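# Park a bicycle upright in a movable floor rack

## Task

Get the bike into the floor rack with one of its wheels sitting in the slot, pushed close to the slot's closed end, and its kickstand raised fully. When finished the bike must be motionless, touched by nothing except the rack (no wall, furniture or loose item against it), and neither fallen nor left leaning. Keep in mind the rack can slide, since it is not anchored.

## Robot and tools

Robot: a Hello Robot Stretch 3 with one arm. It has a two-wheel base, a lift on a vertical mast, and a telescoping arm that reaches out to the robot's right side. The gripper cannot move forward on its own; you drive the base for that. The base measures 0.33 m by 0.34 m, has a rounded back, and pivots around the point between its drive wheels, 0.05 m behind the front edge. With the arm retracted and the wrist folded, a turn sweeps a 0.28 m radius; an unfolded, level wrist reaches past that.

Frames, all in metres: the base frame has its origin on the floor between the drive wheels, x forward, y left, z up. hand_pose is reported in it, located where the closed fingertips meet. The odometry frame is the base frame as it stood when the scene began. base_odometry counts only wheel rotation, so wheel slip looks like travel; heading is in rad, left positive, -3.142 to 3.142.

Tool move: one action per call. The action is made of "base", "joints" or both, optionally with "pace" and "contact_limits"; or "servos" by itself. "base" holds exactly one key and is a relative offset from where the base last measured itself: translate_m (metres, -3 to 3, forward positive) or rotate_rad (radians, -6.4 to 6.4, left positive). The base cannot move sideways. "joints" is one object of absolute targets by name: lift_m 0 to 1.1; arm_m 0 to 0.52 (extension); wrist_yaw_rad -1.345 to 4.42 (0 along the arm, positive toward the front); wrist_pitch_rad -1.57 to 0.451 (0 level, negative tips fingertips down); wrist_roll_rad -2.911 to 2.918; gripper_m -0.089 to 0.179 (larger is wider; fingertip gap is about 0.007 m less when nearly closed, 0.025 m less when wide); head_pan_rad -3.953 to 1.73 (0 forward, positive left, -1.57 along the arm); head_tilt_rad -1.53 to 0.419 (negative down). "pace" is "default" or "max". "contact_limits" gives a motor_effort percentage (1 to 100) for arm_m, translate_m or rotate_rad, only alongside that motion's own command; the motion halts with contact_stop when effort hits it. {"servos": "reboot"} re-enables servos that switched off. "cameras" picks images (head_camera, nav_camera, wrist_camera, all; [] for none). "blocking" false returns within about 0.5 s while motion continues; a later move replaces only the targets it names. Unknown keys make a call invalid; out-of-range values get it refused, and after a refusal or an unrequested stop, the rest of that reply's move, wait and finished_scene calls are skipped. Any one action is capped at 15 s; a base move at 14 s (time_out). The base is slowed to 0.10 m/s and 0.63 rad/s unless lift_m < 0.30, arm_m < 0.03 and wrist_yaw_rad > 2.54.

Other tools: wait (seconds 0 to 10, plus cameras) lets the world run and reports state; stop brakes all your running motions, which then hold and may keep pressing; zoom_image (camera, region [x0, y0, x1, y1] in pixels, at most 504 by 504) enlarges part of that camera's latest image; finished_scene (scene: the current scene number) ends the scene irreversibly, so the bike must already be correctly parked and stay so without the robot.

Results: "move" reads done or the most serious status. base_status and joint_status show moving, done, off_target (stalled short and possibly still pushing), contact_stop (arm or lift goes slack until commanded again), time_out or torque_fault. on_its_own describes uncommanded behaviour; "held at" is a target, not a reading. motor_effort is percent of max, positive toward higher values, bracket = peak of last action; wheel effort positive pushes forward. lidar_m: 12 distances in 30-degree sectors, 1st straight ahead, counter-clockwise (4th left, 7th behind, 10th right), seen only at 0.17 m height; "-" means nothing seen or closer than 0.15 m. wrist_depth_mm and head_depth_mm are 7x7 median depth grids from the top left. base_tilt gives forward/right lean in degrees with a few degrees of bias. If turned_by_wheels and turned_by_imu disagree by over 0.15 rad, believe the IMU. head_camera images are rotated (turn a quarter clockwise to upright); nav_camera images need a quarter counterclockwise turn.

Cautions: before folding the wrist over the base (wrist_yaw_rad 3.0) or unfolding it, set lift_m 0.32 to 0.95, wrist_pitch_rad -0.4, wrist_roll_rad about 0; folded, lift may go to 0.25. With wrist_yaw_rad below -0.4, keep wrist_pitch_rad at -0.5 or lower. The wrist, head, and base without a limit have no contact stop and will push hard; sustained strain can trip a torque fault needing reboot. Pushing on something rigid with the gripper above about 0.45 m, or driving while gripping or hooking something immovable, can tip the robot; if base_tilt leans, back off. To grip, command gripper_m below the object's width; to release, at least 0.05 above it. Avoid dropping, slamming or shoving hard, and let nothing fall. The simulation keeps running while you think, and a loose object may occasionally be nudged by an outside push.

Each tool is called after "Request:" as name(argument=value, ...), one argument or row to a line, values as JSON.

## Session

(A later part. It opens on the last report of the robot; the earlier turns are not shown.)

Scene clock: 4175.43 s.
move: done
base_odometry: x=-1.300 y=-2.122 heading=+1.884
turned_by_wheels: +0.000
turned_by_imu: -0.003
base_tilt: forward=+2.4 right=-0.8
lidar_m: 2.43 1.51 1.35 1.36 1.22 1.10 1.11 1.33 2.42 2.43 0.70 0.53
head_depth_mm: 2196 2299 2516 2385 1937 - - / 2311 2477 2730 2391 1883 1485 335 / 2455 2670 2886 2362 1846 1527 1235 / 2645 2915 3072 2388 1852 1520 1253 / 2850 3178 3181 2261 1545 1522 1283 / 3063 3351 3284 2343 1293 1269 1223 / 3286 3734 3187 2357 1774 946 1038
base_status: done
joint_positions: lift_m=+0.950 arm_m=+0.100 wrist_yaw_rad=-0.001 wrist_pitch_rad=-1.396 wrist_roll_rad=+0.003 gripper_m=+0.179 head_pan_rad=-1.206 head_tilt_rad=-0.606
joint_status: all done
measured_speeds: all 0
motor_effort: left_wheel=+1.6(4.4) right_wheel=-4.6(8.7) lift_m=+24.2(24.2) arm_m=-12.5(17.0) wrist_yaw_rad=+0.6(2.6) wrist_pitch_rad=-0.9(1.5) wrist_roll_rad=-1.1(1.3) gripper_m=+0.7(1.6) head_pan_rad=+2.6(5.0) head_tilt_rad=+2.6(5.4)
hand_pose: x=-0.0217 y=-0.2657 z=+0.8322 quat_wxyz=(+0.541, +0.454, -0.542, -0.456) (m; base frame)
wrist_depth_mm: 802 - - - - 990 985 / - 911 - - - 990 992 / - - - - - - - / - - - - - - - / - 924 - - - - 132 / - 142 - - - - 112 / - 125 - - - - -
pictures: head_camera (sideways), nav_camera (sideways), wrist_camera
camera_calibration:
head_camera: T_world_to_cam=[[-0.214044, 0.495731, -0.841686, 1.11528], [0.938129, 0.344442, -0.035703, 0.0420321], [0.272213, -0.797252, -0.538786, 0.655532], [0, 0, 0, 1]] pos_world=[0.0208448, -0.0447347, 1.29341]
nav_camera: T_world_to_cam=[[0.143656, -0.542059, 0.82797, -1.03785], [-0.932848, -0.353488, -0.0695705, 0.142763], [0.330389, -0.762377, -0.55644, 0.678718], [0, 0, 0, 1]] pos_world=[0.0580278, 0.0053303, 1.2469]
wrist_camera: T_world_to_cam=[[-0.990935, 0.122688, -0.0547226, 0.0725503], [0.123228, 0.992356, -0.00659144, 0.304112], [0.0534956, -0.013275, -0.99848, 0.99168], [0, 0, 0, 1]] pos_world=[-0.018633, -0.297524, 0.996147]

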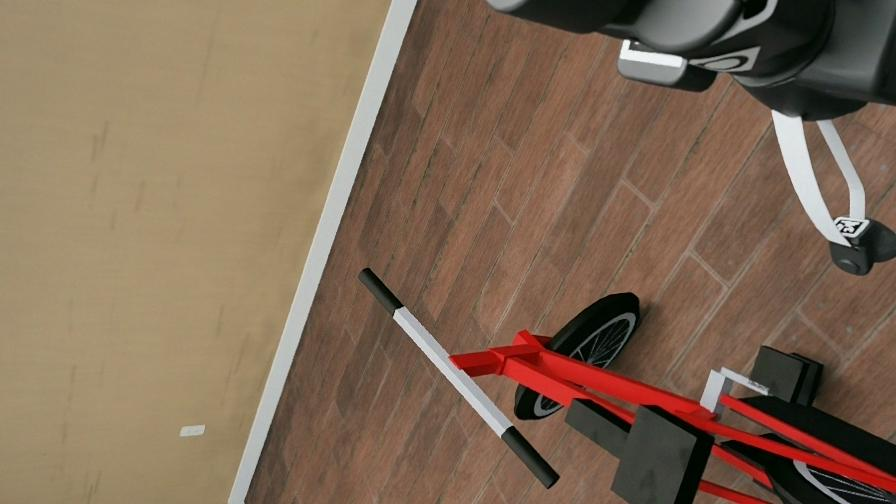

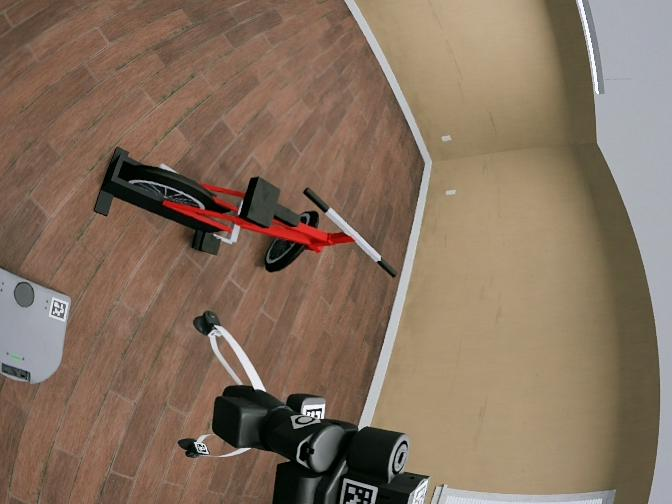

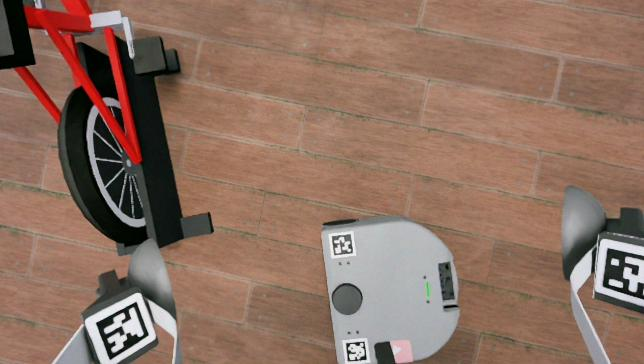

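Request:
move(
  joints={"head_pan_rad": -0.85, "head_tilt_rad": -0.75},
  cameras=["head_camera","nav_camera"],
)

Request:
wait(
  seconds=2,
  cameras=["head_camera","nav_camera"],
)

Scene clock: 4180.50 s.
move: done
base_odometry: x=-1.300 y=-2.122 heading=+1.884
turned_by_wheels: +0.000
turned_by_imu: -0.001
base_tilt: forward=+2.3 right=-0.8
lidar_m: 2.42 1.51 1.35 1.36 1.23 1.10 1.10 1.33 2.42 2.43 0.70 0.53
head_depth_mm: 2783 2975 2464 2024 1648 1392 1193 / 3105 3223 2537 2000 1602 1400 1189 / 3545 3438 2528 1343 1598 1400 1205 / 3844 3383 2477 1890 1111 1320 1201 / 3603 3341 2460 1966 1540 1137 1197 / 3463 3343 2457 1919 1613 1071 1116 / 3340 3272 2417 1933 1602 1374 1127
base_status: not commanded
joint_positions: lift_m=+0.950 arm_m=+0.100 wrist_yaw_rad=-0.001 wrist_pitch_rad=-1.396 wrist_roll_rad=+0.003 gripper_m=+0.179 head_pan_rad=-0.856 head_tilt_rad=-0.740
joint_status: all done
measured_speeds: all 0
motor_effort: left_wheel=+1.6(1.8) right_wheel=-4.5(4.9) lift_m=+25.4(25.4) arm_m=-8.8(9.4) wrist_yaw_rad=+1.0(2.2) wrist_pitch_rad=-0.9(1.2) wrist_roll_rad=-0.9(1.3) gripper_m=+0.5(1.6) head_pan_rad=+2.4(4.4) head_tilt_rad=-5.1(6.8)
hand_pose: x=-0.0217 y=-0.2657 z=+0.8322 quat_wxyz=(+0.541, +0.454, -0.542, -0.456) (m; base frame)
wrist_depth_mm: 818 - - - - 991 991 / - 888 - - - - 986 / - - - - - - 979 / - - - - - - 997 / - 917 - - - - 132 / - 142 - - - - 112 / - 125 - - - - -
pictures: head_camera (sideways), nav_camera (sideways)
camera_calibration:
head_camera: T_world_to_cam=[[-0.441573, 0.473541, -0.762084, 1.0129], [0.759988, 0.648874, -0.037163, 0.0450131], [0.476898, -0.595585, -0.646411, 0.794296], [0, 0, 0, 1]] pos_world=[0.0342609, -0.0357868, 1.28703]
nav_camera: T_world_to_cam=[[0.390025, -0.539686, 0.746069, -0.932585], [-0.761207, -0.644876, -0.0685478, 0.140373], [0.518117, -0.541178, -0.662331, 0.815325], [0, 0, 0, 1]] pos_world=[0.0481503, 0.0284553, 1.24541]

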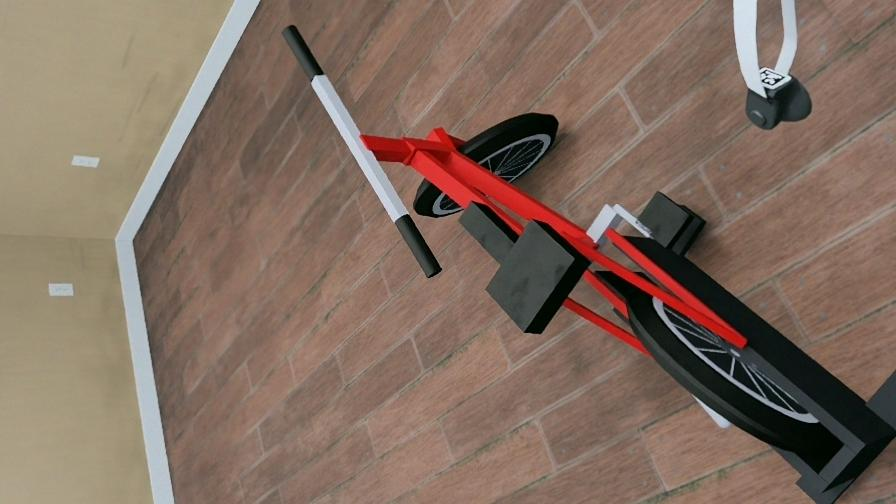

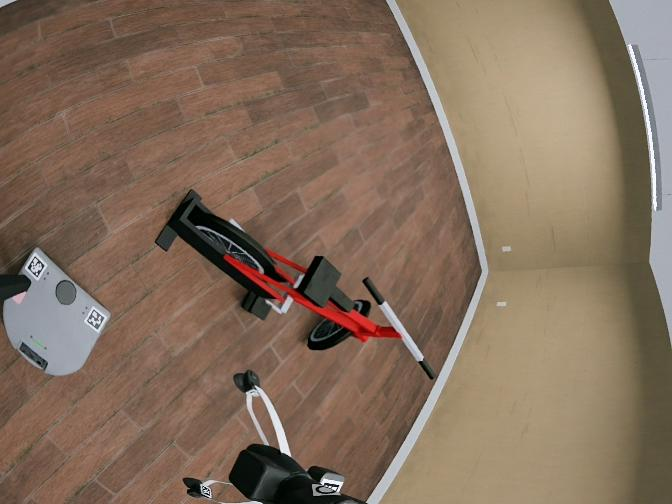

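Scene clock: 4182.50 s.
base_odometry: x=-1.300 y=-2.122 heading=+1.884
turned_by_wheels: +0.000
turned_by_imu: +0.000
base_tilt: forward=+2.3 right=-0.8
lidar_m: 2.43 1.51 1.35 1.36 1.22 1.10 1.10 1.33 2.42 2.43 0.70 0.53
head_depth_mm: 2802 2964 2493 2001 1651 1408 1195 / 3094 3290 2514 1983 1587 1397 1191 / 3471 3417 2514 1345 1603 1386 1205 / 3755 3380 2492 1925 1117 1329 1211 / 3660 3340 2466 1991 1544 1142 1201 / 3414 3325 2460 1946 1609 1072 1110 / 3304 3305 2439 1940 1608 1369 1127
base_status: not commanded
joint_positions: lift_m=+0.950 arm_m=+0.100 wrist_yaw_rad=-0.001 wrist_pitch_rad=-1.396 wrist_roll_rad=+0.003 gripper_m=+0.179 head_pan_rad=-0.856 head_tilt_rad=-0.740
joint_status: all done
measured_speeds: all 0
motor_effort: left_wheel=+1.4(1.8) right_wheel=-4.2(4.9) lift_m=+25.7(25.4) arm_m=-7.0(9.4) wrist_yaw_rad=+1.1(2.2) wrist_pitch_rad=-1.0(1.2) wrist_roll_rad=-1.0(1.3) gripper_m=+0.6(1.6) head_pan_rad=+2.6(4.4) head_tilt_rad=-5.0(6.8)
hand_pose: x=-0.0217 y=-0.2657 z=+0.8322 quat_wxyz=(+0.541, +0.454, -0.542, -0.456) (m; base frame)
wrist_depth_mm: 816 - - - - - 975 / - 895 - - - 992 - / - - - - - - 997 / - - - - - - 992 / - 926 - - - - 132 / - 142 - - - - 112 / - 125 - - - - -
wait: 2.00 s; at rest by 0.27 s
pictures: head_camera (sideways), nav_camera (sideways)
camera_calibration:
head_camera: T_world_to_cam=[[-0.441588, 0.47354, -0.762076, 1.01289], [0.759976, 0.648888, -0.0371631, 0.0450133], [0.476904, -0.59557, -0.64642, 0.794309], [0, 0, 0, 1]] pos_world=[0.0342614, -0.0357861, 1.28703]
nav_camera: T_world_to_cam=[[0.390041, -0.539686, 0.746061, -0.932575], [-0.761196, -0.644889, -0.0685477, 0.140372], [0.518121, -0.541162, -0.66234, 0.815338], [0, 0, 0, 1]] pos_world=[0.0481493, 0.0284566, 1.24541]

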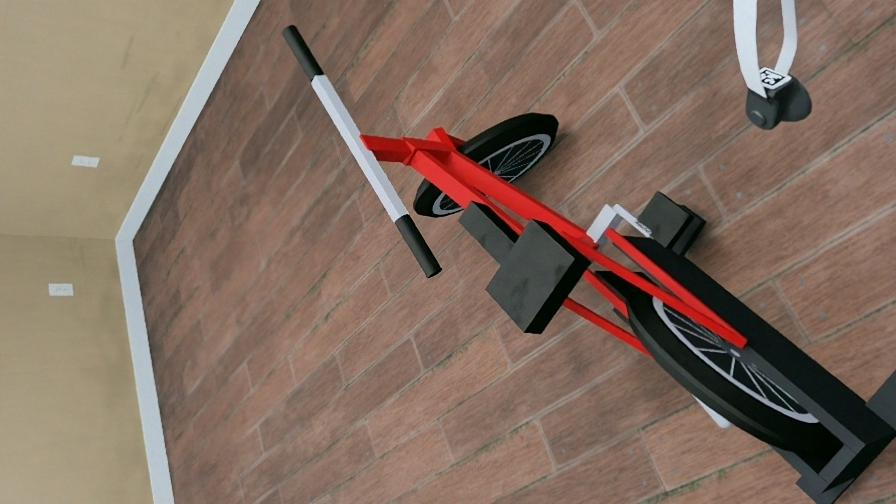

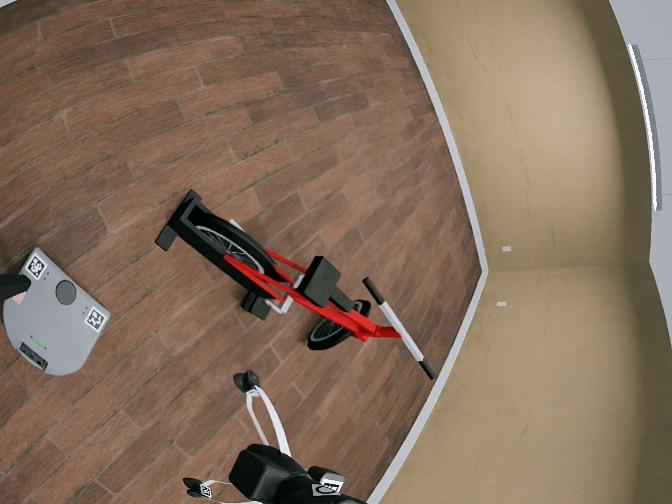

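Request:
zoom_image(
  camera="head_camera",
  region=[560, 180, 896, 504],
)

Scaled by 1.500 from the camera's 896x504 image, which has a finer 1280x720 frame.

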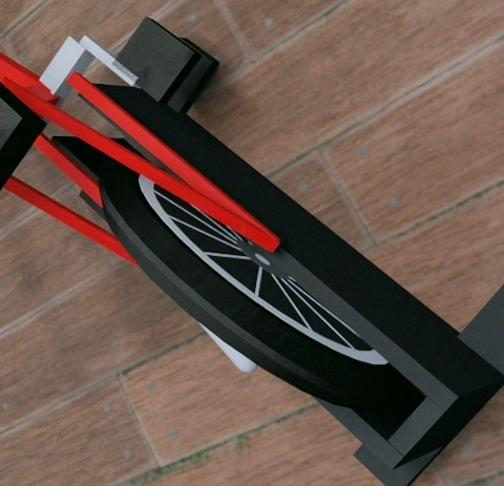

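Request:
finished_scene(
  scene=1,
)

The scene is finished: the task was done.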